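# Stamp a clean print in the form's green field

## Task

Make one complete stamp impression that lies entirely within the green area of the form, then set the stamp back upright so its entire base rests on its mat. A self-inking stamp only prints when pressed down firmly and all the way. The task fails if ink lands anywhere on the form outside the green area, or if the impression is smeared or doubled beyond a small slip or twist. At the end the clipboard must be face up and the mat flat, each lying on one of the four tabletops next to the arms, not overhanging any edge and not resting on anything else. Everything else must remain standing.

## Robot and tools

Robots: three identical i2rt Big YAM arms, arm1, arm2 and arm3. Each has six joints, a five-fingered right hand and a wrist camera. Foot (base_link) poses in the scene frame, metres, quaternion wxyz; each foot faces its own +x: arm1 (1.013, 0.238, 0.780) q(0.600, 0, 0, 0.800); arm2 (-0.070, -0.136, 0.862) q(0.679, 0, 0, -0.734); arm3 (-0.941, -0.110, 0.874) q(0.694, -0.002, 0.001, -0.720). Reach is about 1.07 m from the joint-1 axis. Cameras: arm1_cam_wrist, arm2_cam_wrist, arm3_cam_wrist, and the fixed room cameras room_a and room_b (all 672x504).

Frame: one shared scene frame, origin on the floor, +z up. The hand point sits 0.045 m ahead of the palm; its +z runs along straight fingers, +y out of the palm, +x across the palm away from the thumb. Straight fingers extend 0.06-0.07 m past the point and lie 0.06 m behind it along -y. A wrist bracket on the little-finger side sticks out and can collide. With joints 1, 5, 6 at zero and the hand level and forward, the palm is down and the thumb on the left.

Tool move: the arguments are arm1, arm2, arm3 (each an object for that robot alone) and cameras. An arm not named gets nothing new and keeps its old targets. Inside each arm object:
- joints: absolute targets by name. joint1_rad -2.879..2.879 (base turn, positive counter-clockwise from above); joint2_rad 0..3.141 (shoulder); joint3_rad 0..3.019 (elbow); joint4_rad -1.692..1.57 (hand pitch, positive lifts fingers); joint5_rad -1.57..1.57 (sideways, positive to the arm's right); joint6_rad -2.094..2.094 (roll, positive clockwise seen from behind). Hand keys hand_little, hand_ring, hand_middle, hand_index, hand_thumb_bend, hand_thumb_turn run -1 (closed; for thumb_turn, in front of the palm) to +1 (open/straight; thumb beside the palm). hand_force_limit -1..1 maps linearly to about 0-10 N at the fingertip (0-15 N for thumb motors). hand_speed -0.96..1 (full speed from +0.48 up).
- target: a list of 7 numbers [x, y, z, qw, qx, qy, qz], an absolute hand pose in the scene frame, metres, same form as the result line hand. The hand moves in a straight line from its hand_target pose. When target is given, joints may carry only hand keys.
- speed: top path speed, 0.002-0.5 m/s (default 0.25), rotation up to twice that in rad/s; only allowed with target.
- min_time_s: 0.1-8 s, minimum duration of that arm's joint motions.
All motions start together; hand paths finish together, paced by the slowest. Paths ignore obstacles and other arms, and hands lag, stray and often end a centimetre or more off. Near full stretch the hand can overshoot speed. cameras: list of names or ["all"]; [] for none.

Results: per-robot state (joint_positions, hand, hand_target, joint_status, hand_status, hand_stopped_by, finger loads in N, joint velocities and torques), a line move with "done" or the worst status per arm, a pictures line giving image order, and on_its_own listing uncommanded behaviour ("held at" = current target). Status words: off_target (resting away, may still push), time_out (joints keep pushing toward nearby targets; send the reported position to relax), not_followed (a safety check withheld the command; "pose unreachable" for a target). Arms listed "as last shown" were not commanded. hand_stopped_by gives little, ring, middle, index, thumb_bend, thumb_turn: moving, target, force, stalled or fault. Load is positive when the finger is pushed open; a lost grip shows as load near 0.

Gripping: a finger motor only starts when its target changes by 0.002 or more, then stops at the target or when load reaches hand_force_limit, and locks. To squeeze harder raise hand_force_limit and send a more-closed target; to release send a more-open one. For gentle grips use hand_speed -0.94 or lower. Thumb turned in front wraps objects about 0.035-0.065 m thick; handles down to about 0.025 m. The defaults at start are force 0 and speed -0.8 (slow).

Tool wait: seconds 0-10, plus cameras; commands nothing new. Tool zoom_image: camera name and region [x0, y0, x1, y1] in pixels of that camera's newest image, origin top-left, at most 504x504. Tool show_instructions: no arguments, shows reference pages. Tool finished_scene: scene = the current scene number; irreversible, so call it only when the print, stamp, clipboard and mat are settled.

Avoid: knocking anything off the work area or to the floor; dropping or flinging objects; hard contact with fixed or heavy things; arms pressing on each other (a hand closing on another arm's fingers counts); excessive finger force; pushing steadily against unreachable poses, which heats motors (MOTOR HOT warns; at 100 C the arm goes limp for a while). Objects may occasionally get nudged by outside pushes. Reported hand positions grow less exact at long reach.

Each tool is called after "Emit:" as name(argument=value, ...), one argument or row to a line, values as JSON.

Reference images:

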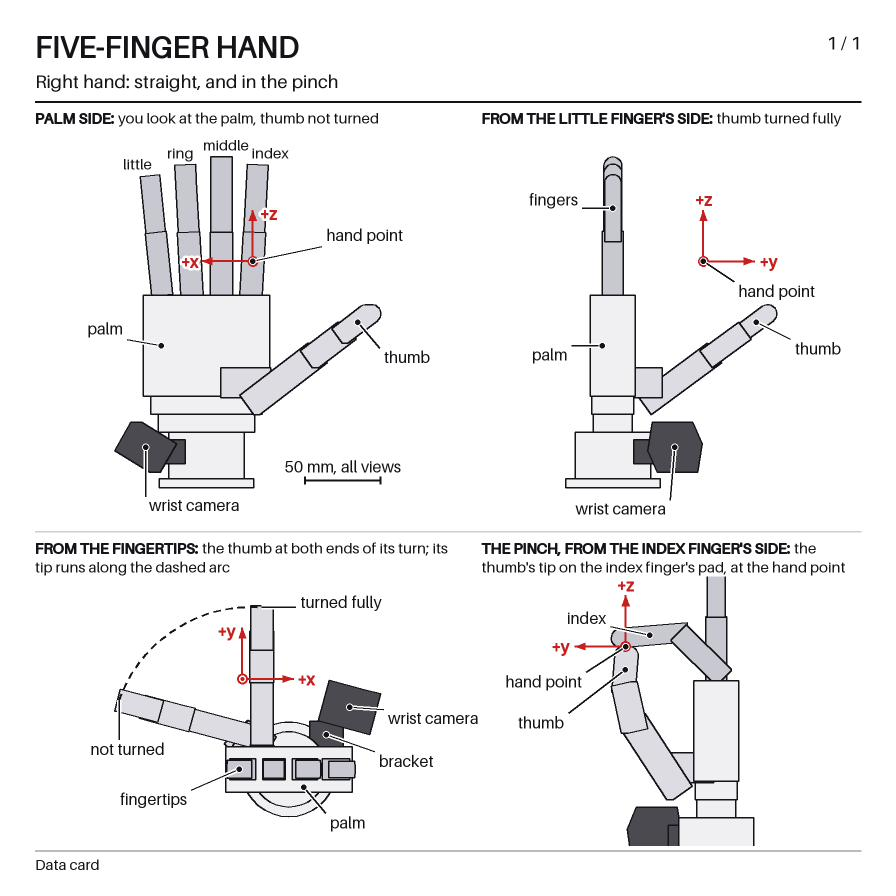

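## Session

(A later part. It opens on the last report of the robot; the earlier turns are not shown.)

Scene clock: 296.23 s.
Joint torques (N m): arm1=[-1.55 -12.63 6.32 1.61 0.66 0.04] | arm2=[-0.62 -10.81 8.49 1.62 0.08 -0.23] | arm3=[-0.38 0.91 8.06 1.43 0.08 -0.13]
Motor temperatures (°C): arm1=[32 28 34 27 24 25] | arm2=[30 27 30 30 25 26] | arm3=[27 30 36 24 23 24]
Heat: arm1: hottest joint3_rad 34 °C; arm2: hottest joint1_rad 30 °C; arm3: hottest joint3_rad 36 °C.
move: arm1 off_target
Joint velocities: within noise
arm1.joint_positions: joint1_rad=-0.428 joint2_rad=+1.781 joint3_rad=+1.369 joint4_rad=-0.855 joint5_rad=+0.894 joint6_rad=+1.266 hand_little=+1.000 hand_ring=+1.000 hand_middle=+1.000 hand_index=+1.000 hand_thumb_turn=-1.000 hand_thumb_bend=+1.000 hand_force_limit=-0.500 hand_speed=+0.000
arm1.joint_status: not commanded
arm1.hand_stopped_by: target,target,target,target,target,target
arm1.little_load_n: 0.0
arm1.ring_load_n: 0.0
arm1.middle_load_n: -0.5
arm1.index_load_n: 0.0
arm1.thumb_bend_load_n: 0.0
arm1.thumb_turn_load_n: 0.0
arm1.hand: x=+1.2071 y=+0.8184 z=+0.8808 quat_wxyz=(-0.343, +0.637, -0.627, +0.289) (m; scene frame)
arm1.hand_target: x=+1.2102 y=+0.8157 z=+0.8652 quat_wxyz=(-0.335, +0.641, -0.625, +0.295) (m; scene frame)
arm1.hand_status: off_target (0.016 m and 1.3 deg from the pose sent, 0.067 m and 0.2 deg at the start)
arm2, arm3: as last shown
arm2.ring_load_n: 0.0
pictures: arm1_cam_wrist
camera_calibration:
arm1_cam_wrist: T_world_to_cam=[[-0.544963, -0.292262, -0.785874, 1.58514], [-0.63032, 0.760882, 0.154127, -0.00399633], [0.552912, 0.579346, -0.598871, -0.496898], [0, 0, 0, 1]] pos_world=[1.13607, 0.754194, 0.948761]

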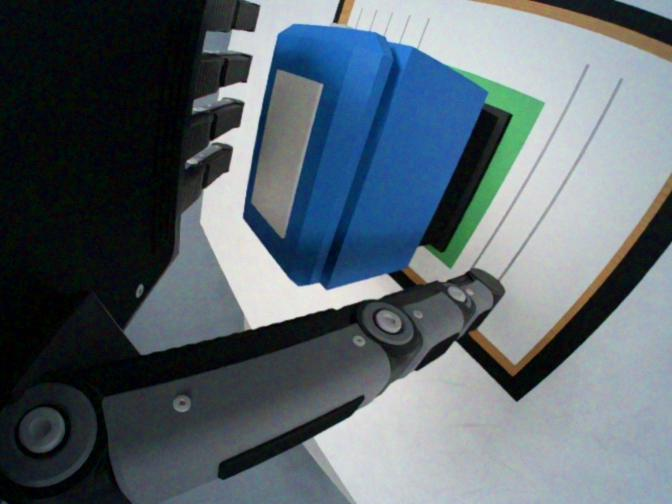

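Emit:
move(
  arm1={"target": [1.2150, 0.809, 0.845, -0.335, 0.641, -0.625, 0.295], "speed": 0.06},
  cameras=["arm1_cam_wrist"],
)

Scene clock: 297.50 s.
Joint torques (N m): arm1=[-1.38 -12.45 6.17 1.65 0.66 0.05] | arm2=[-0.38 -10.7 8.47 1.52 0.03 -0.23] | arm3=[-0.44 0.85 8.06 1.43 0.08 -0.13]
Motor temperatures (°C): arm1=[32 28 34 27 24 25] | arm2=[30 27 30 30 25 26] | arm3=[27 30 36 24 23 24]
Heat: arm1: hottest joint3_rad 34 °C; arm2: hottest joint1_rad 30 °C; arm3: hottest joint3_rad 36 °C.
move: arm1 off_target
Joint velocities: within noise
arm1.joint_positions: joint1_rad=-0.437 joint2_rad=+1.787 joint3_rad=+1.321 joint4_rad=-0.788 joint5_rad=+0.891 joint6_rad=+1.251 hand_little=+1.000 hand_ring=+1.000 hand_middle=+1.000 hand_index=+1.000 hand_thumb_turn=-1.000 hand_thumb_bend=+1.000 hand_force_limit=-0.500 hand_speed=+0.000
arm1.joint_status: not commanded
arm1.hand_stopped_by: target,target,target,target,target,target
arm1.little_load_n: 0.0
arm1.ring_load_n: 0.0
arm1.middle_load_n: 0.0
arm1.index_load_n: 0.0
arm1.thumb_bend_load_n: 0.0
arm1.thumb_turn_load_n: 0.0
arm1.hand: x=+1.2114 y=+0.8122 z=+0.8615 quat_wxyz=(-0.344, +0.637, -0.627, +0.289) (m; scene frame)
arm1.hand_target: x=+1.2148 y=+0.8086 z=+0.8453 quat_wxyz=(-0.335, +0.641, -0.625, +0.295) (m; scene frame)
arm1.hand_status: off_target (0.017 m and 1.4 deg from the pose sent, 0.038 m and 1.3 deg at the start)
arm2.joint_positions: joint1_rad=+0.610 joint2_rad=+1.313 joint3_rad=+0.845 joint4_rad=+0.343 joint5_rad=-0.195 joint6_rad=-0.133 hand_little=+1.000 hand_ring=+1.000 hand_middle=+1.000 hand_index=+1.000 hand_thumb_turn=-1.000 hand_thumb_bend=+1.000 hand_force_limit=-0.300 hand_speed=-0.500
arm2.joint_status: not commanded
arm2.hand_stopped_by: target,target,target,target,target,target
arm2.little_load_n: 0.0
arm2.ring_load_n: 0.0
arm2.middle_load_n: 0.0
arm2.index_load_n: 0.0
arm2.thumb_bend_load_n: 0.0
arm2.thumb_turn_load_n: 0.0
arm2.hand: x=+0.2757 y=-0.6077 z=+1.1090 quat_wxyz=(-0.202, +0.304, -0.684, +0.631) (m; scene frame)
arm2.hand_target: x=+0.2695 y=-0.6094 z=+1.1137 quat_wxyz=(-0.196, +0.304, -0.683, +0.634) (m; scene frame)
arm2.hand_status: not commanded
arm3.joint_positions: joint1_rad=-0.218 joint2_rad=+0.610 joint3_rad=+1.345 joint4_rad=-1.409 joint5_rad=+0.224 joint6_rad=-1.278 hand_little=+1.000 hand_ring=+1.000 hand_middle=+1.000 hand_index=+1.000 hand_thumb_turn=+1.000 hand_thumb_bend=+1.000 hand_force_limit=+0.000 hand_speed=-0.800
arm3.joint_status: not commanded
arm3.hand_stopped_by: target,target,target,target,target,target
arm3.little_load_n: 0.0
arm3.ring_load_n: 0.0
arm3.middle_load_n: 0.0
arm3.index_load_n: 0.0
arm3.thumb_bend_load_n: 0.0
arm3.thumb_turn_load_n: 0.0
arm3.hand: x=-1.0789 y=-0.2818 z=+1.3395 quat_wxyz=(+0.373, +0.397, -0.804, +0.240) (m; scene frame)
arm3.hand_target: x=-1.0787 y=-0.2813 z=+1.3496 quat_wxyz=(+0.380, +0.393, -0.800, +0.248) (m; scene frame)
arm3.hand_status: not commanded
pictures: arm1_cam_wrist
camera_calibration:
arm1_cam_wrist: T_world_to_cam=[[-0.544392, -0.291404, -0.786588, 1.56977], [-0.630742, 0.760389, 0.154834, 0.00669377], [0.552994, 0.580425, -0.59775, -0.509188], [0, 0, 0, 1]] pos_world=[1.14037, 0.747891, 0.929356]

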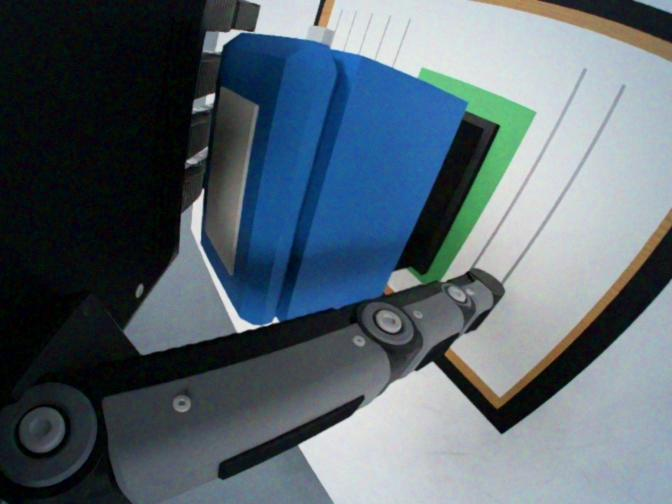

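Emit:
move(
  arm1={"target": [1.2155, 0.807, 0.836, -0.335, 0.641, -0.625, 0.295], "speed": 0.06},
)

Emit:
move(
  arm1={"joints": {"hand_index": 0.48, "hand_middle": 0.48, "hand_ring": 0.48, "hand_thumb_bend": 0.66, "hand_speed": -0.5}},
  cameras=["arm1_cam_wrist"],
)

Scene clock: 298.77 s.
Joint torques (N m): arm1=[-1.55 -12.22 5.9 1.61 0.64 0.05] | arm2=[-0.85 -10.58 8.51 1.54 0.01 -0.22] | arm3=[-0.38 0.85 8.06 1.44 0.08 -0.13]
Motor temperatures (°C): arm1=[32 28 34 27 24 25] | arm2=[30 27 30 30 25 26] | arm3=[27 30 36 24 23 24]
Heat: arm1: hottest joint3_rad 34 °C; arm2: hottest joint1_rad 30 °C; arm3: hottest joint3_rad 36 °C.
move: arm1 off_target
Joint velocities: within noise
arm1.joint_positions: joint1_rad=-0.439 joint2_rad=+1.791 joint3_rad=+1.306 joint4_rad=-0.762 joint5_rad=+0.891 joint6_rad=+1.248 hand_little=+1.000 hand_ring=+1.000 hand_middle=+1.000 hand_index=+1.000 hand_thumb_turn=-1.000 hand_thumb_bend=+1.000 hand_force_limit=-0.500 hand_speed=+0.000
arm1.joint_status: not commanded
arm1.hand_stopped_by: target,target,target,target,target,target
arm1.little_load_n: 0.0
arm1.ring_load_n: 0.0
arm1.middle_load_n: 0.0
arm1.index_load_n: -0.5
arm1.thumb_bend_load_n: 0.0
arm1.thumb_turn_load_n: 0.0
arm1.hand: x=+1.2122 y=+0.8115 z=+0.8550 quat_wxyz=(-0.346, +0.636, -0.627, +0.287) (m; scene frame)
arm1.hand_target: x=+1.2153 y=+0.8066 z=+0.8363 quat_wxyz=(-0.335, +0.641, -0.625, +0.295) (m; scene frame)
arm1.hand_status: off_target (0.020 m and 1.6 deg from the pose sent, 0.026 m and 1.4 deg at the start)
arm2, arm3: as last shown
pictures: none

Scene clock: 299.73 s.
Joint torques (N m): arm1=[-1.03 -12.1 5.91 1.37 0.39 0.08] | arm2=[-0.38 -10.87 8.54 1.55 0.05 -0.22] | arm3=[-0.38 0.91 8.06 1.43 0.08 -0.13]
Motor temperatures (°C): arm1=[32 28 34 27 24 25] | arm2=[30 27 30 30 25 26] | arm3=[27 30 36 24 23 24]
Heat: arm1: hottest joint3_rad 34 °C; arm2: hottest joint1_rad 30 °C; arm3: hottest joint3_rad 36 °C.
move: arm1 done
Joint velocities: within noise
arm1.joint_positions: joint1_rad=-0.445 joint2_rad=+1.791 joint3_rad=+1.306 joint4_rad=-0.756 joint5_rad=+0.896 joint6_rad=+1.245 hand_little=+1.000 hand_ring=+0.480 hand_middle=+0.480 hand_index=+0.480 hand_thumb_turn=-1.000 hand_thumb_bend=+0.660 hand_force_limit=-0.500 hand_speed=-0.500
arm1.joint_status: all done
arm1.hand_stopped_by: target,target,target,target,target,target
arm1.little_load_n: 0.0
arm1.ring_load_n: 0.0
arm1.middle_load_n: 0.5
arm1.index_load_n: 0.0
arm1.thumb_bend_load_n: 0.0
arm1.thumb_turn_load_n: 0.0
arm1.hand: x=+1.2166 y=+0.8112 z=+0.8560 quat_wxyz=(-0.348, +0.633, -0.629, +0.290) (m; scene frame)
arm1.hand_target: x=+1.2153 y=+0.8066 z=+0.8364 quat_wxyz=(-0.335, +0.641, -0.625, +0.295) (m; scene frame)
arm1.hand_status: not commanded
arm2, arm3: as last shown
pictures: arm1_cam_wrist
camera_calibration:
arm1_cam_wrist: T_world_to_cam=[[-0.540158, -0.282784, -0.79263, 1.56092], [-0.627679, 0.76276, 0.15562, 0.00523438], [0.56058, 0.581576, -0.589508, -0.531971], [0, 0, 0, 1]] pos_world=[1.14464, 0.746794, 0.92282]

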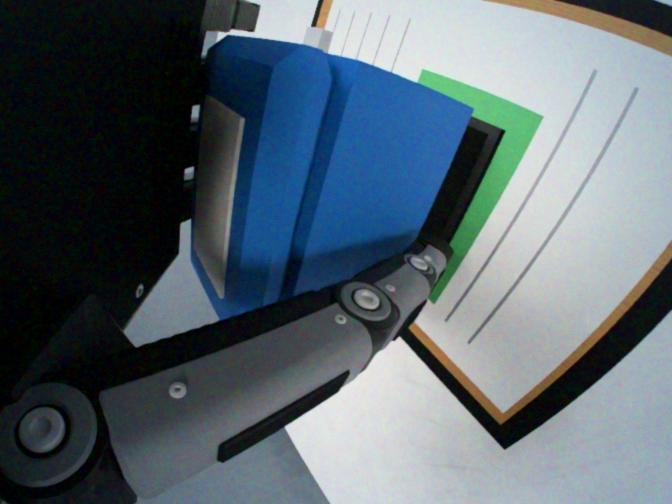

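Emit:
move(
  arm1={"joints": {"hand_index": 0.25, "hand_middle": 0.25, "hand_ring": 0.25, "hand_thumb_bend": 0.5, "hand_speed": -0.88, "hand_force_limit": -0.1}},
  cameras=["arm1_cam_wrist"],
)

Scene clock: 301.10 s.
Joint torques (N m): arm1=[-1.14 -12.16 5.93 1.37 0.61 0.1] | arm2=[-0.26 -10.58 8.59 1.62 0.03 -0.23] | arm3=[-0.38 0.85 8.06 1.44 0.08 -0.13]
Motor temperatures (°C): arm1=[32 28 34 27 24 25] | arm2=[30 27 30 30 25 26] | arm3=[27 30 36 24 23 24]
Heat: arm1: hottest joint3_rad 34 °C; arm2: hottest joint1_rad 30 °C; arm3: hottest joint3_rad 36 °C.
move: arm1 off_target
Joint velocities: within noise
arm1.joint_positions: joint1_rad=-0.445 joint2_rad=+1.791 joint3_rad=+1.306 joint4_rad=-0.756 joint5_rad=+0.891 joint6_rad=+1.244 hand_little=+1.000 hand_ring=+0.250 hand_middle=+0.250 hand_index=+0.250 hand_thumb_turn=-1.000 hand_thumb_bend=+0.561 hand_force_limit=-0.100 hand_speed=-0.880
arm1.joint_status: hand_thumb_bend off_target (ended at +0.561, target +0.500); the others done
arm1.hand_stopped_by: target,target,target,target,force,target
arm1.little_load_n: 0.0
arm1.ring_load_n: 0.5
arm1.middle_load_n: 0.0
arm1.index_load_n: 0.0
arm1.thumb_bend_load_n: 8.0
arm1.thumb_turn_load_n: 1.5
arm1.hand: x=+1.2157 y=+0.8114 z=+0.8554 quat_wxyz=(-0.346, +0.634, -0.628, +0.288) (m; scene frame)
arm1.hand_target: x=+1.2153 y=+0.8066 z=+0.8364 quat_wxyz=(-0.335, +0.641, -0.625, +0.295) (m; scene frame)
arm1.hand_status: not commanded
arm2, arm3: as last shown
arm3.thumb_bend_load_n: 0.5
pictures: arm1_cam_wrist
camera_calibration:
arm1_cam_wrist: T_world_to_cam=[[-0.542987, -0.284544, -0.790063, 1.56278], [-0.628882, 0.761269, 0.158038, 0.00520811], [0.556482, 0.58267, -0.592304, -0.525468], [0, 0, 0, 1]] pos_world=[1.14426, 0.746888, 0.922633]

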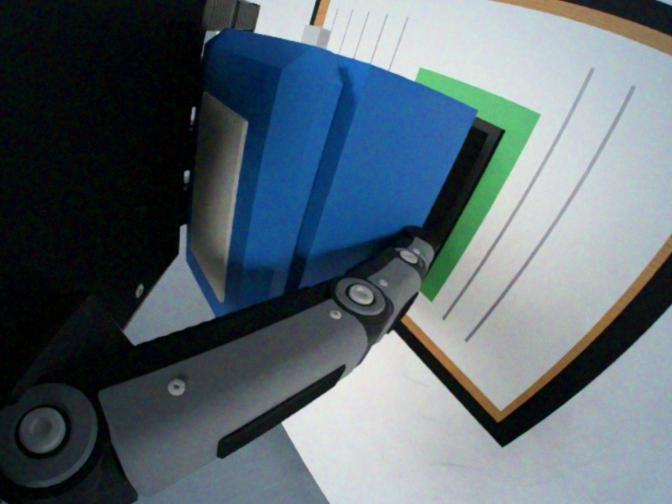

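Emit:
move(
  arm1={"joints": {"hand_index": 0.15, "hand_middle": 0.15, "hand_ring": 0.15, "hand_thumb_bend": 0.49, "hand_speed": -0.88, "hand_force_limit": 0.1}},
  cameras=["arm1_cam_wrist"],
)

Scene clock: 301.90 s.
Joint torques (N m): arm1=[-0.97 -12.16 5.87 1.39 0.56 0.09] | arm2=[-0.38 -10.75 8.59 1.62 0.04 -0.23] | arm3=[-0.38 0.91 8.06 1.44 0.08 -0.13]
Motor temperatures (°C): arm1=[32 28 34 27 24 25] | arm2=[30 27 30 30 25 26] | arm3=[27 30 36 24 23 24]
Heat: arm1: hottest joint3_rad 34 °C; arm2: hottest joint1_rad 30 °C; arm3: hottest joint3_rad 36 °C.
move: arm1 off_target
Joint velocities: within noise
arm1.joint_positions: joint1_rad=-0.445 joint2_rad=+1.791 joint3_rad=+1.306 joint4_rad=-0.756 joint5_rad=+0.892 joint6_rad=+1.243 hand_little=+1.000 hand_ring=+0.197 hand_middle=+0.209 hand_index=+0.218 hand_thumb_turn=-1.000 hand_thumb_bend=+0.561 hand_force_limit=+0.100 hand_speed=-0.880
arm1.joint_status: hand_ring off_target (ended at +0.197, target +0.150); hand_middle off_target (ended at +0.209, target +0.150); hand_index off_target (ended at +0.218, target +0.150); hand_thumb_bend off_target (ended at +0.561, target +0.490); the others done
arm1.hand_stopped_by: target,force,force,force,force,target
arm1.little_load_n: 0.0
arm1.ring_load_n: 7.5
arm1.middle_load_n: 7.0
arm1.index_load_n: 2.5
arm1.thumb_bend_load_n: 17.0
arm1.thumb_turn_load_n: 4.5
arm1.hand: x=+1.2161 y=+0.8113 z=+0.8555 quat_wxyz=(-0.346, +0.634, -0.628, +0.288) (m; scene frame)
arm1.hand_target: x=+1.2153 y=+0.8066 z=+0.8364 quat_wxyz=(-0.335, +0.641, -0.625, +0.295) (m; scene frame)
arm1.hand_status: not commanded
arm2, arm3: as last shown
arm2.middle_load_n: -0.5
arm3.middle_load_n: -0.5
arm3.index_load_n: -0.5
arm3.thumb_bend_load_n: 0.0
arm3.thumb_turn_load_n: -0.5
pictures: arm1_cam_wrist
camera_calibration:
arm1_cam_wrist: T_world_to_cam=[[-0.542535, -0.284695, -0.790319, 1.56277], [-0.628675, 0.761611, 0.157216, 0.00565695], [0.557157, 0.582149, -0.592181, -0.525959], [0, 0, 0, 1]] pos_world=[1.14445, 0.74679, 0.922732]

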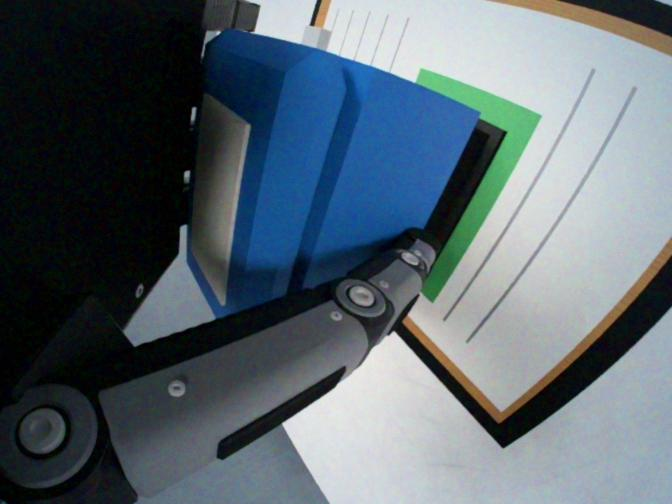

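Emit:
move(
  arm1={"target": [1.2145, 0.822, 0.925, -0.335, 0.641, -0.625, 0.295], "speed": 0.1},
  cameras=["arm1_cam_wrist"],
)

Scene clock: 303.90 s.
Joint torques (N m): arm1=[-0.62 -15.97 11.64 0.29 0.86 0.11] | arm2=[-0.15 -10.64 8.65 1.66 0.03 -0.21] | arm3=[-0.38 0.91 8.06 1.43 0.08 -0.13]
Motor temperatures (°C): arm1=[32 28 34 27 24 25] | arm2=[30 27 30 30 25 26] | arm3=[27 30 36 24 23 24]
Heat: arm1: hottest joint3_rad 34 °C; arm2: hottest joint1_rad 30 °C; arm3: hottest joint3_rad 36 °C.
move: arm1 off_target
Joint velocities: within noise
arm1.joint_positions: joint1_rad=-0.445 joint2_rad=+1.779 joint3_rad=+1.402 joint4_rad=-0.972 joint5_rad=+0.887 joint6_rad=+1.249 hand_little=+1.000 hand_ring=+0.197 hand_middle=+0.209 hand_index=+0.219 hand_thumb_turn=-1.000 hand_thumb_bend=+0.561 hand_force_limit=+0.100 hand_speed=-0.880
arm1.joint_status: not commanded
arm1.hand_stopped_by: target,force,force,force,force,target
arm1.little_load_n: 0.0
arm1.ring_load_n: 5.0
arm1.middle_load_n: 6.5
arm1.index_load_n: 4.0
arm1.thumb_bend_load_n: 17.0
arm1.thumb_turn_load_n: 4.0
arm1.hand: x=+1.2133 y=+0.7993 z=+0.8857 quat_wxyz=(-0.306, +0.653, -0.617, +0.313) (m; scene frame)
arm1.hand_target: x=+1.2141 y=+0.8199 z=+0.9254 quat_wxyz=(-0.335, +0.641, -0.625, +0.295) (m; scene frame)
arm1.hand_status: off_target (0.045 m and 4.2 deg from the pose sent, 0.070 m and 1.7 deg at the start)
arm2, arm3: as last shown
arm2.little_load_n: -0.5
arm2.middle_load_n: 0.0
arm3.middle_load_n: 0.0
arm3.index_load_n: 0.0
arm3.thumb_turn_load_n: 0.0
pictures: arm1_cam_wrist
camera_calibration:
arm1_cam_wrist: T_world_to_cam=[[-0.560215, -0.361493, -0.745307, 1.62479], [-0.623973, 0.775932, 0.0926666, 0.0483348], [0.544809, 0.516965, -0.660251, -0.372235], [0, 0, 0, 1]] pos_world=[1.14319, 0.742278, 0.960718]

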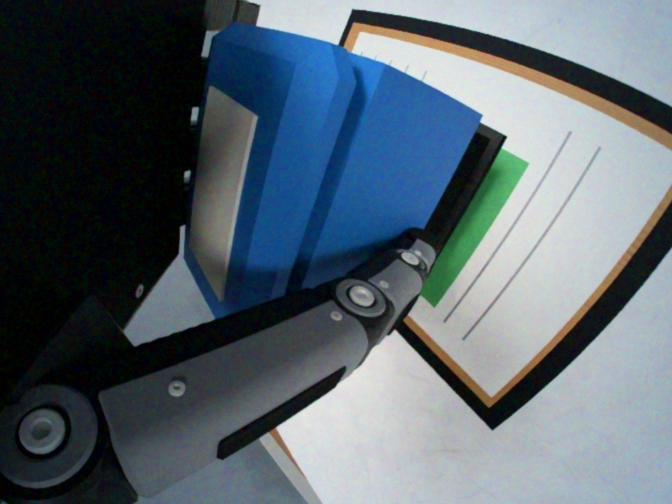

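Emit:
move(
  arm1={"target": [1.2145, 0.80, 0.98, -0.335, 0.641, -0.625, 0.295], "speed": 0.2},
)

Emit:
move(
  arm1={"target": [1.2145, 0.76, 1.03, -0.335, 0.641, -0.625, 0.295], "speed": 0.2},
  cameras=["arm1_cam_wrist", "room_a"],
)

Emit:
zoom_image(
  camera="room_a",
  region=[20, 390, 110, 470],
)

Scene clock: 305.33 s.
Joint torques (N m): arm1=[-1.14 -14.21 11.89 0.38 0.84 0.06] | arm2=[-0.44 -10.64 8.51 1.62 0.02 -0.22] | arm3=[-0.38 0.85 8.06 1.44 0.08 -0.13]
Motor temperatures (°C): arm1=[31 29 35 27 24 25] | arm2=[30 27 30 30 25 26] | arm3=[27 30 36 24 23 24]
Heat: arm1: hottest joint3_rad 35 °C; arm2: hottest joint1_rad 30 °C; arm3: hottest joint3_rad 36 °C.
move: arm1 off_target
Joint velocities: within noise
arm1.joint_positions: joint1_rad=-0.445 joint2_rad=+1.681 joint3_rad=+1.432 joint4_rad=-1.083 joint5_rad=+0.887 joint6_rad=+1.244 hand_little=+1.000 hand_ring=+0.197 hand_middle=+0.209 hand_index=+0.219 hand_thumb_turn=-1.000 hand_thumb_bend=+0.561 hand_force_limit=+0.100 hand_speed=-0.880
arm1.joint_status: not commanded
arm1.hand_stopped_by: target,force,force,force,force,target
arm1.little_load_n: 0.0
arm1.ring_load_n: 5.0
arm1.middle_load_n: 7.0
arm1.index_load_n: 4.0
arm1.thumb_bend_load_n: 17.5
arm1.thumb_turn_load_n: 4.0
arm1.hand: x=+1.2105 y=+0.7831 z=+0.9461 quat_wxyz=(-0.312, +0.652, -0.618, +0.309) (m; scene frame)
arm1.hand_target: x=+1.2142 y=+0.7982 z=+0.9801 quat_wxyz=(-0.335, +0.641, -0.625, +0.295) (m; scene frame)
arm1.hand_status: off_target (0.038 m and 3.4 deg from the pose sent, 0.094 m and 4.2 deg at the start)
arm2, arm3: as last shown
arm2.little_load_n: 0.0
arm2.ring_load_n: -0.5
arm3.index_load_n: 0.5
pictures: none

Scene clock: 306.50 s.
Joint torques (N m): arm1=[-1.55 -12.51 11.1 0.44 0.81 0.06] | arm2=[-0.67 -10.46 8.65 1.57 0.05 -0.22] | arm3=[-0.38 0.85 8.05 1.43 0.08 -0.13]
Motor temperatures (°C): arm1=[31 29 35 27 24 25] | arm2=[30 27 30 30 25 26] | arm3=[27 30 36 24 23 24]
Heat: arm1: hottest joint3_rad 35 °C; arm2: hottest joint1_rad 30 °C; arm3: hottest joint3_rad 36 °C.
move: arm1 off_target
Joint velocities: within noise
arm1.joint_positions: joint1_rad=-0.453 joint2_rad=+1.558 joint3_rad=+1.432 joint4_rad=-1.173 joint5_rad=+0.883 joint6_rad=+1.226 hand_little=+1.000 hand_ring=+0.197 hand_middle=+0.209 hand_index=+0.219 hand_thumb_turn=-1.000 hand_thumb_bend=+0.561 hand_force_limit=+0.100 hand_speed=-0.880
arm1.joint_status: not commanded
arm1.hand_stopped_by: target,force,force,force,force,target
arm1.little_load_n: 0.0
arm1.ring_load_n: 5.0
arm1.middle_load_n: 7.0
arm1.index_load_n: 3.5
arm1.thumb_bend_load_n: 17.5
arm1.thumb_turn_load_n: 4.0
arm1.hand: x=+1.2090 y=+0.7515 z=+1.0042 quat_wxyz=(-0.320, +0.650, -0.619, +0.304) (m; scene frame)
arm1.hand_target: x=+1.2142 y=+0.7590 z=+1.0299 quat_wxyz=(-0.335, +0.641, -0.625, +0.295) (m; scene frame)
arm1.hand_status: off_target (0.028 m and 2.4 deg from the pose sent, 0.087 m and 3.4 deg at the start)
arm2, arm3: as last shown
arm2.ring_load_n: 0.0
arm3.index_load_n: 0.0
pictures: arm1_cam_wrist, room_a
camera_calibration:
arm1_cam_wrist: T_world_to_cam=[[-0.554061, -0.341339, -0.759279, 1.6848], [-0.630381, 0.767742, 0.114858, 0.0634159], [0.543725, 0.542273, -0.640549, -0.304449], [0, 0, 0, 1]] pos_world=[1.13899, 0.691496, 1.07694]

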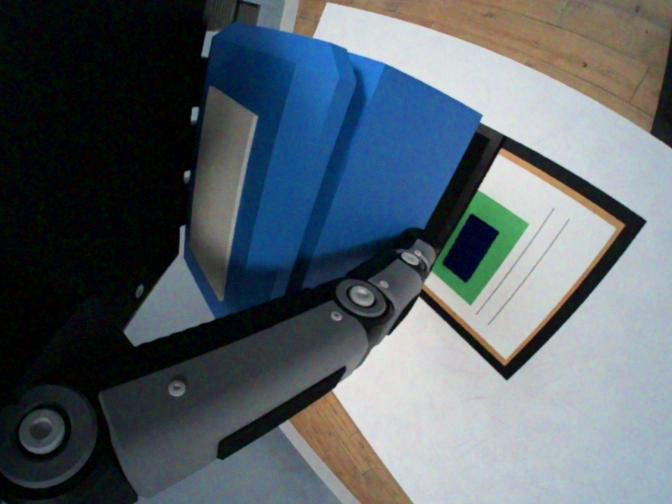

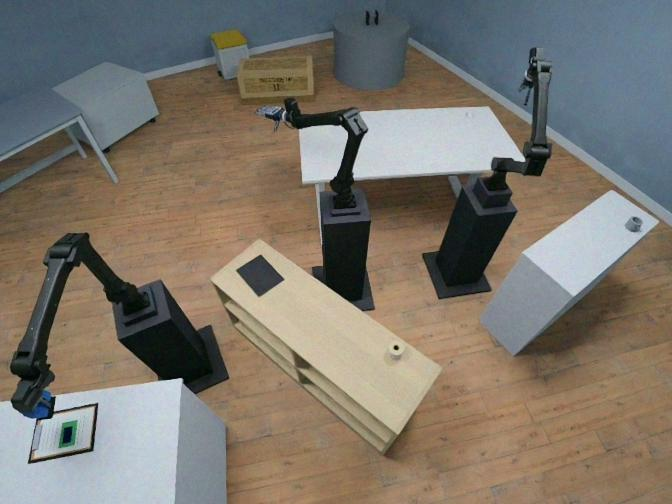

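Scaled by 5.600 from the camera's 672x504 image, which has a finer 960x720 frame.

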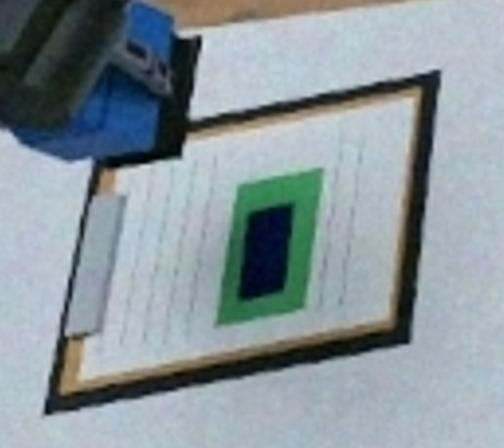

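Emit:
zoom_image(
  camera="arm1_cam_wrist",
  region=[420, 180, 540, 310],
)

Scaled by 3.877 from the camera's 672x504 image, which has a finer 960x720 frame.

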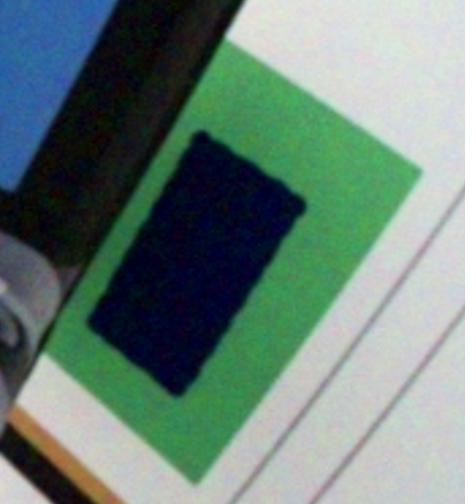

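Emit:
move(
  arm1={"joints": {"joint1_rad": -0.35, "joint2_rad": 1.42, "joint3_rad": 1.25, "joint4_rad": -0.7, "joint5_rad": 0.5, "joint6_rad": 0.7}, "min_time_s": 2.0},
  cameras=["room_a"],
)

Emit:
move(
  arm1={"joints": {"joint1_rad": 1.469, "joint2_rad": 1.3, "joint3_rad": 0.97, "joint4_rad": -0.157, "joint5_rad": -0.276, "joint6_rad": -0.237}, "min_time_s": 4.0},
  cameras=["room_a", "arm1_cam_wrist"],
)

Scene clock: 309.73 s.
Joint torques (N m): arm1=[-0.73 -12.81 7.75 2.61 0.35 0.06] | arm2=[-0.56 -10.87 8.61 1.63 0.02 -0.22] | arm3=[-0.38 0.91 8.08 1.44 0.08 -0.13]
Motor temperatures (°C): arm1=[31 29 35 27 24 25] | arm2=[30 27 30 30 25 26] | arm3=[27 30 36 24 23 24]
Heat: arm1: hottest joint3_rad 35 °C; arm2: hottest joint1_rad 30 °C; arm3: hottest joint3_rad 36 °C.
move: arm1 done
Joint velocities: within noise
arm1.joint_positions: joint1_rad=-0.356 joint2_rad=+1.449 joint3_rad=+1.255 joint4_rad=-0.722 joint5_rad=+0.501 joint6_rad=+0.706 hand_little=+1.000 hand_ring=+0.197 hand_middle=+0.209 hand_index=+0.219 hand_thumb_turn=-1.000 hand_thumb_bend=+0.561 hand_force_limit=+0.100 hand_speed=-0.880
arm1.joint_status: all done
arm1.hand_stopped_by: target,force,force,force,force,target
arm1.little_load_n: 0.0
arm1.ring_load_n: 5.0
arm1.middle_load_n: 7.0
arm1.index_load_n: 4.0
arm1.thumb_bend_load_n: 17.0
arm1.thumb_turn_load_n: 4.0
arm1.hand: x=+1.0913 y=+0.7984 z=+0.9868 quat_wxyz=(-0.369, +0.819, -0.421, +0.126) (m; scene frame)
arm1.hand_target: x=+1.0880 y=+0.7999 z=+1.0037 quat_wxyz=(-0.389, +0.813, -0.418, +0.117) (m; scene frame)
arm1.hand_status: not commanded
arm2.joint_positions: joint1_rad=+0.610 joint2_rad=+1.313 joint3_rad=+0.845 joint4_rad=+0.343 joint5_rad=-0.195 joint6_rad=-0.133 hand_little=+1.000 hand_ring=+1.000 hand_middle=+1.000 hand_index=+1.000 hand_thumb_turn=-1.000 hand_thumb_bend=+1.000 hand_force_limit=-0.300 hand_speed=-0.500
arm2.joint_status: not commanded
arm2.hand_stopped_by: target,target,target,target,target,target
arm2.little_load_n: 0.0
arm2.ring_load_n: -0.5
arm2.middle_load_n: 0.0
arm2.index_load_n: 0.0
arm2.thumb_bend_load_n: 0.0
arm2.thumb_turn_load_n: 0.0
arm2.hand: x=+0.2757 y=-0.6077 z=+1.1090 quat_wxyz=(-0.202, +0.304, -0.684, +0.631) (m; scene frame)
arm2.hand_target: x=+0.2695 y=-0.6094 z=+1.1137 quat_wxyz=(-0.196, +0.304, -0.683, +0.634) (m; scene frame)
arm2.hand_status: not commanded
arm3.joint_positions: joint1_rad=-0.218 joint2_rad=+0.610 joint3_rad=+1.345 joint4_rad=-1.409 joint5_rad=+0.224 joint6_rad=-1.278 hand_little=+1.000 hand_ring=+1.000 hand_middle=+1.000 hand_index=+1.000 hand_thumb_turn=+1.000 hand_thumb_bend=+1.000 hand_force_limit=+0.000 hand_speed=-0.800
arm3.joint_status: not commanded
arm3.hand_stopped_by: target,target,target,target,target,target
arm3.little_load_n: 0.0
arm3.ring_load_n: 0.0
arm3.middle_load_n: 0.0
arm3.index_load_n: 0.0
arm3.thumb_bend_load_n: 0.0
arm3.thumb_turn_load_n: 0.0
arm3.hand: x=-1.0789 y=-0.2818 z=+1.3395 quat_wxyz=(+0.373, +0.397, -0.804, +0.240) (m; scene frame)
arm3.hand_target: x=-1.0787 y=-0.2813 z=+1.3496 quat_wxyz=(+0.380, +0.393, -0.800, +0.248) (m; scene frame)
arm3.hand_status: not commanded
pictures: room_a

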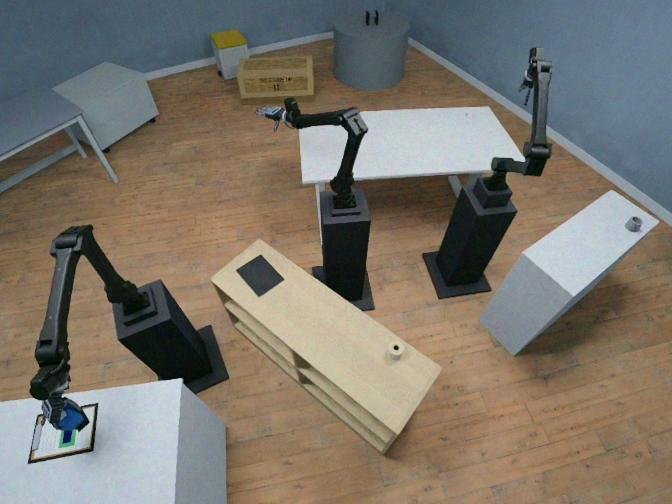

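Scene clock: 314.40 s.
Joint torques (N m): arm1=[-0.97 -11.22 7.79 3.36 -0.18 0.03] | arm2=[-0.85 -10.58 8.5 1.66 0.02 -0.24] | arm3=[-0.38 0.85 8.05 1.44 0.08 -0.13]
Motor temperatures (°C): arm1=[31 29 35 27 24 25] | arm2=[30 27 30 30 25 26] | arm3=[27 30 36 24 23 24]
Heat: arm1: hottest joint3_rad 35 °C; arm2: hottest joint1_rad 30 °C; arm3: hottest joint3_rad 36 °C.
move: arm1 done
Joint velocities: within noise
arm1.joint_positions: joint1_rad=+1.468 joint2_rad=+1.328 joint3_rad=+0.974 joint4_rad=-0.184 joint5_rad=-0.275 joint6_rad=-0.230 hand_little=+1.000 hand_ring=+0.197 hand_middle=+0.209 hand_index=+0.219 hand_thumb_turn=-1.000 hand_thumb_bend=+0.561 hand_force_limit=+0.100 hand_speed=-0.880
arm1.joint_status: all done
arm1.hand_stopped_by: target,force,force,force,force,target
arm1.little_load_n: 0.0
arm1.ring_load_n: 5.0
arm1.middle_load_n: 6.5
arm1.index_load_n: 4.0
arm1.thumb_bend_load_n: 17.5
arm1.thumb_turn_load_n: 4.0
arm1.hand: x=+0.4922 y=+0.0732 z=+0.9733 quat_wxyz=(-0.272, +0.415, +0.758, -0.423) (m; scene frame)
arm1.hand_target: x=+0.4907 y=+0.0725 z=+0.9909 quat_wxyz=(-0.290, +0.402, +0.751, -0.437) (m; scene frame)
arm1.hand_status: not commanded
arm2, arm3: as last shown
arm2.ring_load_n: 0.0
arm3.thumb_turn_load_n: -0.5
pictures: arm1_cam_wrist, room_a
camera_calibration:
arm1_cam_wrist: T_world_to_cam=[[0.209837, 0.546532, -0.810723, 0.641801], [0.924421, -0.38097, -0.0175584, -0.416453], [-0.318457, -0.745764, -0.585167, 0.898099], [0, 0, 0, 1]] pos_world=[0.53631, 0.160348, 1.03855]

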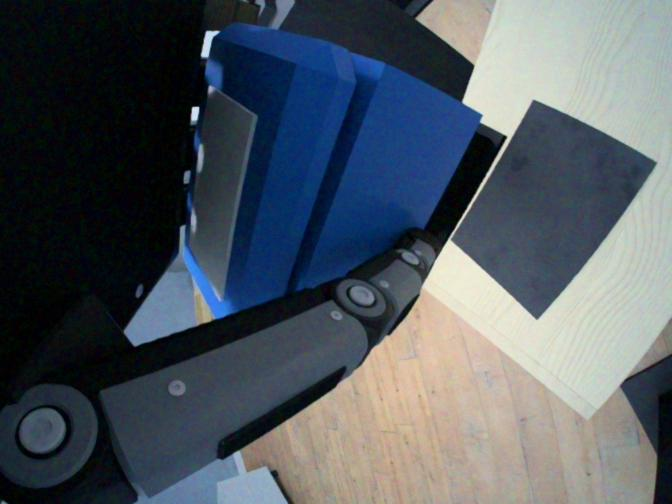

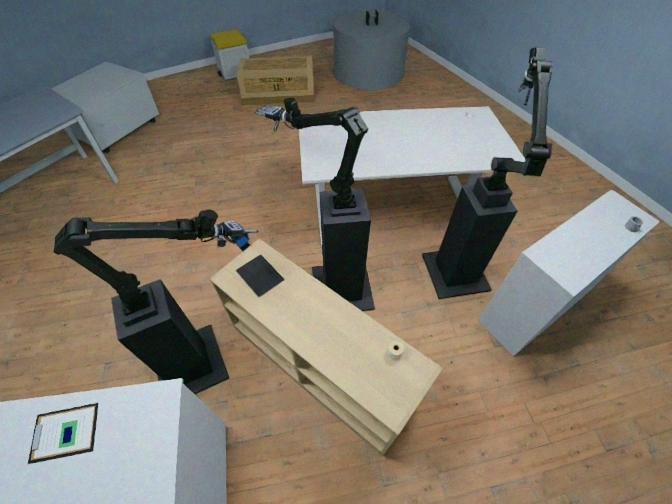

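Emit:
move(
  arm1={"target": [0.447, 0.060, 0.78, 0.1943, -0.4531, -0.7699, 0.4052], "speed": 0.15},
  cameras=["room_a", "arm1_cam_wrist"],
)

Scene clock: 317.67 s.
Joint torques (N m): arm1=[-1.67 -12.51 8.81 2.96 -0.35 0.24] | arm2=[-0.5 -10.52 8.51 1.62 0.02 -0.22] | arm3=[-0.44 0.85 8.05 1.43 0.08 -0.13]
Motor temperatures (°C): arm1=[31 29 35 27 24 25] | arm2=[30 27 30 30 25 26] | arm3=[27 30 36 24 23 24]
Heat: arm1: hottest joint3_rad 35 °C; arm2: hottest joint1_rad 30 °C; arm3: hottest joint3_rad 36 °C.
move: arm1 off_target
Joint velocities: within noise
arm1.joint_positions: joint1_rad=+1.458 joint2_rad=+1.782 joint3_rad=+0.934 joint4_rad=+0.100 joint5_rad=-0.336 joint6_rad=-0.190 hand_little=+1.000 hand_ring=+0.197 hand_middle=+0.209 hand_index=+0.219 hand_thumb_turn=-1.000 hand_thumb_bend=+0.561 hand_force_limit=+0.100 hand_speed=-0.880
arm1.joint_status: not commanded
arm1.hand_stopped_by: target,force,force,force,force,target
arm1.little_load_n: 0.0
arm1.ring_load_n: 5.0
arm1.middle_load_n: 6.5
arm1.index_load_n: 3.5
arm1.thumb_bend_load_n: 17.5
arm1.thumb_turn_load_n: 4.0
arm1.hand: x=+0.4747 y=+0.0618 z=+0.7612 quat_wxyz=(-0.174, +0.458, +0.782, -0.385) (m; scene frame)
arm1.hand_target: x=+0.4484 y=+0.0606 z=+0.7810 quat_wxyz=(-0.194, +0.453, +0.770, -0.405) (m; scene frame)
arm1.hand_status: off_target (0.034 m and 3.6 deg from the pose sent, 0.199 m and 10.2 deg at the start)
arm2, arm3: as last shown
arm3.thumb_bend_load_n: -0.5
arm3.thumb_turn_load_n: 0.0
pictures: arm1_cam_wrist, room_a
camera_calibration:
arm1_cam_wrist: T_world_to_cam=[[0.381318, 0.5305, -0.757077, 0.358493], [0.909297, -0.36288, 0.203709, -0.57069], [-0.166661, -0.766086, -0.620755, 0.716094], [0, 0, 0, 1]] pos_world=[0.501571, 0.151317, 0.832181]

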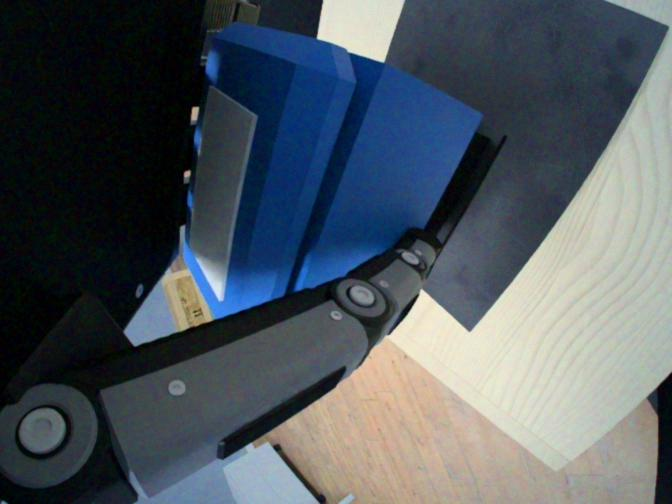

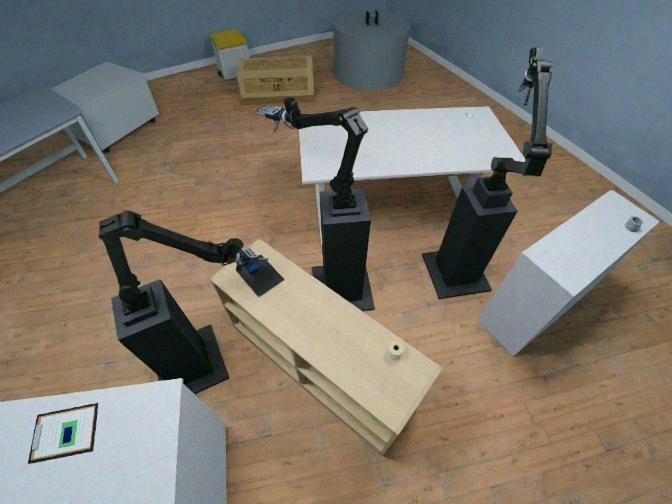

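Emit:
move(
  arm1={"target": [0.422, 0.060, 0.735, 0.2077, -0.4472, -0.7575, 0.4278], "speed": 0.12},
  cameras=["room_a", "arm1_cam_wrist"],
)

Emit:
zoom_image(
  camera="room_a",
  region=[200, 220, 320, 320],
)

Scene clock: 319.70 s.
Joint torques (N m): arm1=[-1.44 -13.27 8.51 3.07 -0.34 0.23] | arm2=[-0.26 -10.52 8.59 1.54 0.02 -0.24] | arm3=[-0.38 0.91 8.06 1.44 0.08 -0.13]
Motor temperatures (°C): arm1=[31 29 35 27 24 25] | arm2=[30 27 30 30 25 26] | arm3=[27 30 36 24 23 24]
Heat: arm1: hottest joint3_rad 35 °C; arm2: hottest joint1_rad 30 °C; arm3: hottest joint3_rad 36 °C.
move: arm1 off_target
Joint velocities: within noise
arm1.joint_positions: joint1_rad=+1.443 joint2_rad=+1.921 joint3_rad=+0.946 joint4_rad=+0.284 joint5_rad=-0.357 joint6_rad=-0.178 hand_little=+1.000 hand_ring=+0.197 hand_middle=+0.209 hand_index=+0.219 hand_thumb_turn=-1.000 hand_thumb_bend=+0.561 hand_force_limit=+0.100 hand_speed=-0.880
arm1.joint_status: not commanded
arm1.hand_stopped_by: target,force,force,force,force,target
arm1.little_load_n: -0.5
arm1.ring_load_n: 5.0
arm1.middle_load_n: 6.5
arm1.index_load_n: 3.5
arm1.thumb_bend_load_n: 17.5
arm1.thumb_turn_load_n: 4.0
arm1.hand: x=+0.4524 y=+0.0621 z=+0.7176 quat_wxyz=(-0.187, +0.454, +0.770, -0.408) (m; scene frame)
arm1.hand_target: x=+0.4237 y=+0.0607 z=+0.7362 quat_wxyz=(-0.208, +0.447, +0.758, -0.428) (m; scene frame)
arm1.hand_status: off_target (0.035 m and 3.6 deg from the pose sent, 0.059 m and 6.9 deg at the start)
arm2, arm3: as last shown
arm3.thumb_bend_load_n: 0.0
pictures: arm1_cam_wrist, room_a
camera_calibration:
arm1_cam_wrist: T_world_to_cam=[[0.346687, 0.504041, -0.791044, 0.375482], [0.916148, -0.362863, 0.170305, -0.520603], [-0.2012, -0.783755, -0.587576, 0.678436], [0, 0, 0, 1]] pos_world=[0.483276, 0.153562, 0.784317]

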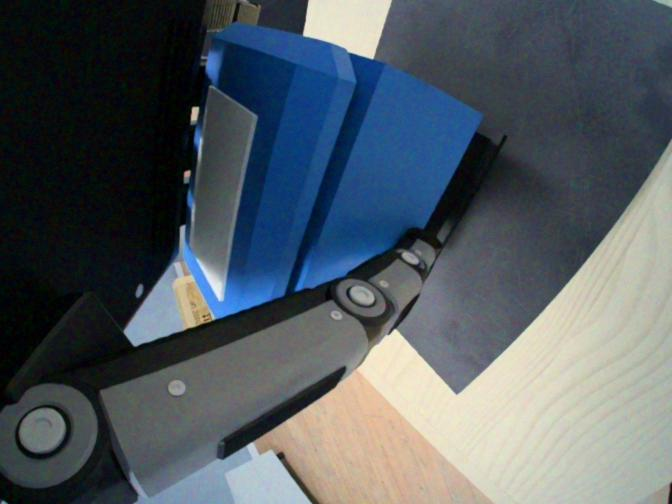

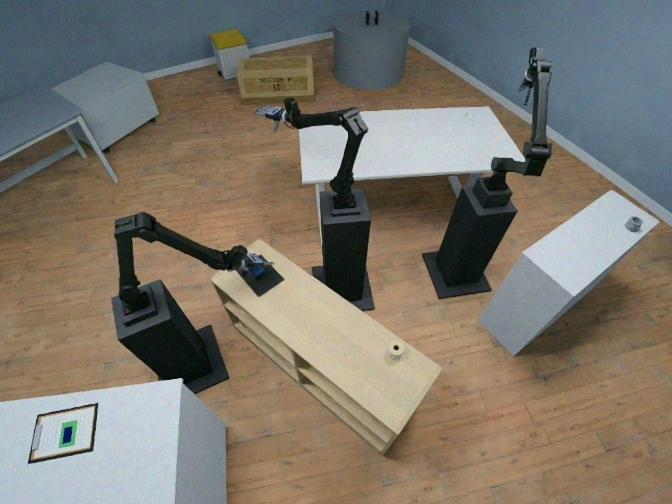

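Scaled by 4.200 from the camera's 672x504 image, which has a finer 960x720 frame.

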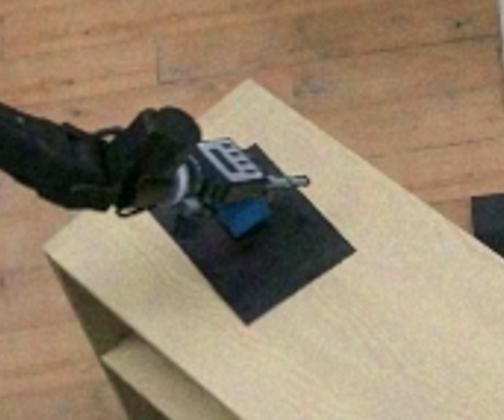

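Emit:
move(
  arm1={"target": [0.420, 0.058, 0.710, 0.2077, -0.4472, -0.7575, 0.4278], "speed": 0.08},
)

Emit:
move(
  arm1={"target": [0.420, 0.058, 0.698, 0.2077, -0.4472, -0.7575, 0.4278], "speed": 0.05},
  cameras=["room_a", "arm1_cam_wrist"],
)

Emit:
zoom_image(
  camera="arm1_cam_wrist",
  region=[400, 80, 560, 270],
)

Scene clock: 321.33 s.
Joint torques (N m): arm1=[-1.38 -13.1 8.01 3.04 -0.21 0.24] | arm2=[-0.32 -10.4 8.58 1.59 0.06 -0.23] | arm3=[-0.38 0.91 8.06 1.44 0.08 -0.13]
Motor temperatures (°C): arm1=[31 29 35 27 24 25] | arm2=[30 27 30 30 25 26] | arm3=[27 30 36 24 23 24]
Heat: arm1: hottest joint3_rad 35 °C; arm2: hottest joint1_rad 30 °C; arm3: hottest joint3_rad 36 °C.
move: arm1 off_target
Joint velocities: within noise
arm1.joint_positions: joint1_rad=+1.443 joint2_rad=+1.980 joint3_rad=+0.954 joint4_rad=+0.342 joint5_rad=-0.357 joint6_rad=-0.176 hand_little=+1.000 hand_ring=+0.197 hand_middle=+0.209 hand_index=+0.219 hand_thumb_turn=-1.000 hand_thumb_bend=+0.561 hand_force_limit=+0.100 hand_speed=-0.880
arm1.joint_status: not commanded
arm1.hand_stopped_by: target,force,force,force,force,target
arm1.little_load_n: 0.0
arm1.ring_load_n: 5.0
arm1.middle_load_n: 7.0
arm1.index_load_n: 4.0
arm1.thumb_bend_load_n: 17.5
arm1.thumb_turn_load_n: 3.5
arm1.hand: x=+0.4487 y=+0.0613 z=+0.6957 quat_wxyz=(-0.188, +0.454, +0.769, -0.410) (m; scene frame)
arm1.hand_target: x=+0.4215 y=+0.0586 z=+0.7111 quat_wxyz=(-0.208, +0.447, +0.758, -0.428) (m; scene frame)
arm1.hand_status: off_target (0.032 m and 3.4 deg from the pose sent, 0.033 m and 3.6 deg at the start)
arm2, arm3: as last shown
arm2.thumb_turn_load_n: 0.5
pictures: none

Scene clock: 322.33 s.
Joint torques (N m): arm1=[-1.32 -13.16 7.77 3.06 -0.21 0.24] | arm2=[-0.85 -10.46 8.61 1.54 0.05 -0.26] | arm3=[-0.38 0.91 8.05 1.43 0.08 -0.13]
Motor temperatures (°C): arm1=[31 29 35 27 24 25] | arm2=[30 27 30 30 25 26] | arm3=[27 30 36 24 23 24]
Heat: arm1: hottest joint3_rad 35 °C; arm2: hottest joint1_rad 30 °C; arm3: hottest joint3_rad 36 °C.
move: arm1 off_target
Joint velocities: within noise
arm1.joint_positions: joint1_rad=+1.443 joint2_rad=+2.005 joint3_rad=+0.956 joint4_rad=+0.369 joint5_rad=-0.357 joint6_rad=-0.176 hand_little=+1.000 hand_ring=+0.197 hand_middle=+0.209 hand_index=+0.219 hand_thumb_turn=-1.000 hand_thumb_bend=+0.561 hand_force_limit=+0.100 hand_speed=-0.880
arm1.joint_status: not commanded
arm1.hand_stopped_by: target,force,force,force,force,target
arm1.little_load_n: 0.0
arm1.ring_load_n: 5.0
arm1.middle_load_n: 6.5
arm1.index_load_n: 4.0
arm1.thumb_bend_load_n: 17.5
arm1.thumb_turn_load_n: 4.0
arm1.hand: x=+0.4474 y=+0.0611 z=+0.6868 quat_wxyz=(-0.190, +0.453, +0.768, -0.411) (m; scene frame)
arm1.hand_target: x=+0.4213 y=+0.0586 z=+0.6991 quat_wxyz=(-0.208, +0.447, +0.758, -0.428) (m; scene frame)
arm1.hand_status: off_target (0.030 m and 3.1 deg from the pose sent, 0.029 m and 3.4 deg at the start)
arm2, arm3: as last shown
arm2.thumb_turn_load_n: 0.0
arm3.little_load_n: 0.5
pictures: arm1_cam_wrist, room_a
camera_calibration:
arm1_cam_wrist: T_world_to_cam=[[0.340405, 0.500853, -0.795783, 0.359604], [0.917066, -0.363738, 0.163354, -0.506672], [-0.20764, -0.785392, -0.583134, 0.658614], [0, 0, 0, 1]] pos_world=[0.478995, 0.152865, 0.752994]

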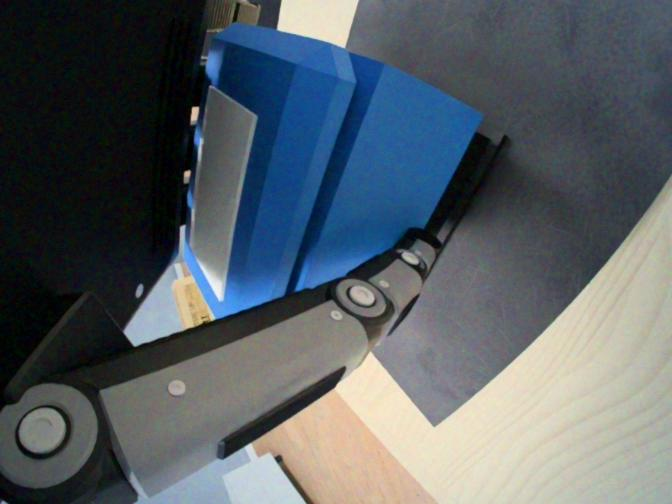

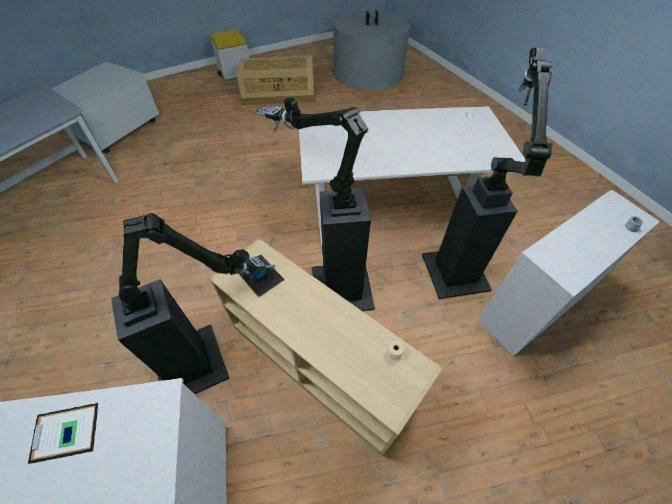

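Scaled by 2.653 from the camera's 672x504 image, which has a finer 960x720 frame.

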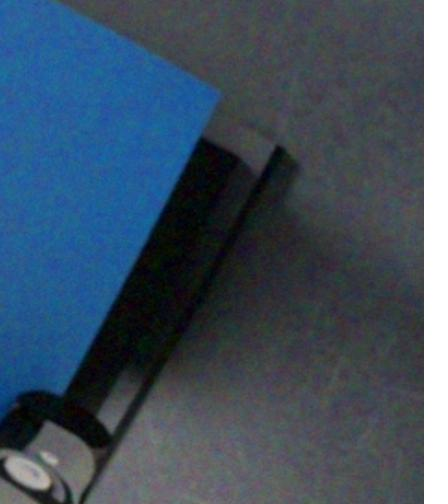

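Emit:
move(
  arm1={"target": [0.4205, 0.058, 0.690, 0.2077, -0.4472, -0.7575, 0.4278], "speed": 0.04},
)

Emit:
move(
  arm1={"target": [0.4215, 0.058, 0.682, 0.2077, -0.4472, -0.7575, 0.4278], "speed": 0.04},
  cameras=["arm1_cam_wrist"],
)

Emit:
zoom_image(
  camera="arm1_cam_wrist",
  region=[400, 80, 560, 270],
)

Scene clock: 323.53 s.
Joint torques (N m): arm1=[-1.26 -11.99 7.8 2.96 -0.2 0.2] | arm2=[-0.21 -10.46 8.55 1.7 0.05 -0.24] | arm3=[-0.38 0.85 8.06 1.43 0.08 -0.13]
Motor temperatures (°C): arm1=[31 29 35 27 24 25] | arm2=[30 27 30 30 25 26] | arm3=[27 30 36 24 23 24]
Heat: arm1: hottest joint3_rad 35 °C; arm2: hottest joint1_rad 30 °C; arm3: hottest joint3_rad 36 °C.
move: arm1 off_target
Joint velocities: within noise
arm1.joint_positions: joint1_rad=+1.443 joint2_rad=+2.012 joint3_rad=+0.956 joint4_rad=+0.389 joint5_rad=-0.357 joint6_rad=-0.173 hand_little=+1.000 hand_ring=+0.197 hand_middle=+0.209 hand_index=+0.219 hand_thumb_turn=-1.000 hand_thumb_bend=+0.561 hand_force_limit=+0.100 hand_speed=-0.880
arm1.joint_status: not commanded
arm1.hand_stopped_by: target,force,force,force,force,target
arm1.little_load_n: 0.0
arm1.ring_load_n: 4.5
arm1.middle_load_n: 6.5
arm1.index_load_n: 4.0
arm1.thumb_bend_load_n: 16.5
arm1.thumb_turn_load_n: 5.0
arm1.hand: x=+0.4450 y=+0.0605 z=+0.6857 quat_wxyz=(-0.194, +0.452, +0.766, -0.415) (m; scene frame)
arm1.hand_target: x=+0.4217 y=+0.0585 z=+0.6908 quat_wxyz=(-0.208, +0.447, +0.758, -0.428) (m; scene frame)
arm1.hand_status: off_target (0.025 m and 2.4 deg from the pose sent, 0.027 m and 3.1 deg at the start)
arm2, arm3: as last shown
arm3.little_load_n: 0.0
pictures: none

Scene clock: 324.50 s.
Joint torques (N m): arm1=[-1.32 -11.46 7.61 2.89 -0.09 0.15] | arm2=[-0.5 -10.29 8.47 1.57 0.03 -0.2] | arm3=[-0.38 0.85 8.06 1.43 0.08 -0.13]
Motor temperatures (°C): arm1=[31 29 35 27 24 25] | arm2=[30 27 30 30 25 26] | arm3=[27 30 36 24 23 24]
Heat: arm1: hottest joint3_rad 35 °C; arm2: hottest joint1_rad 30 °C; arm3: hottest joint3_rad 36 °C.
move: arm1 off_target
Joint velocities: within noise
arm1.joint_positions: joint1_rad=+1.443 joint2_rad=+2.021 joint3_rad=+0.956 joint4_rad=+0.412 joint5_rad=-0.359 joint6_rad=-0.167 hand_little=+1.000 hand_ring=+0.197 hand_middle=+0.209 hand_index=+0.219 hand_thumb_turn=-1.000 hand_thumb_bend=+0.561 hand_force_limit=+0.100 hand_speed=-0.880
arm1.joint_status: not commanded
arm1.hand_stopped_by: target,force,force,force,force,target
arm1.little_load_n: 0.0
arm1.ring_load_n: 3.5
arm1.middle_load_n: 6.5
arm1.index_load_n: 3.5
arm1.thumb_bend_load_n: 16.5
arm1.thumb_turn_load_n: 5.5
arm1.hand: x=+0.4427 y=+0.0595 z=+0.6845 quat_wxyz=(-0.197, +0.451, +0.763, -0.420) (m; scene frame)
arm1.hand_target: x=+0.4227 y=+0.0585 z=+0.6825 quat_wxyz=(-0.208, +0.447, +0.758, -0.428) (m; scene frame)
arm1.hand_status: off_target (0.021 m and 1.7 deg from the pose sent, 0.024 m and 2.4 deg at the start)
arm2, arm3: as last shown
pictures: arm1_cam_wrist
camera_calibration:
arm1_cam_wrist: T_world_to_cam=[[0.324693, 0.490651, -0.808602, 0.376547], [0.919152, -0.365267, 0.147444, -0.492539], [-0.223012, -0.791102, -0.569582, 0.652811], [0, 0, 0, 1]] pos_world=[0.476041, 0.151778, 0.748927]

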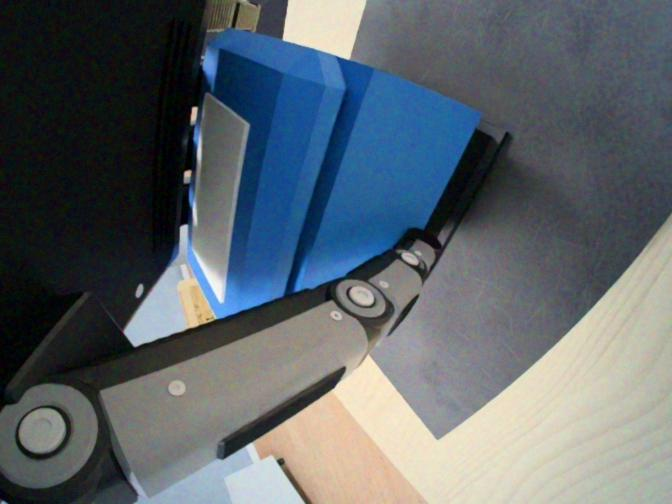

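Scaled by 2.653 from the camera's 672x504 image, which has a finer 960x720 frame.

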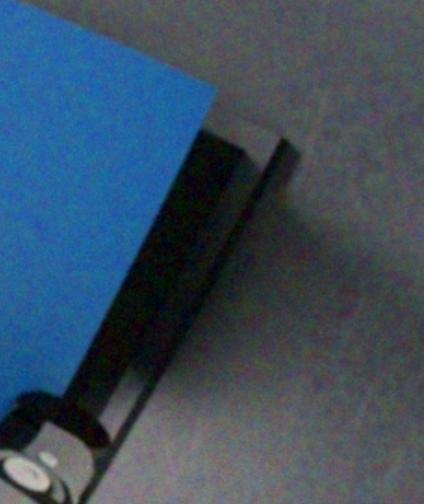

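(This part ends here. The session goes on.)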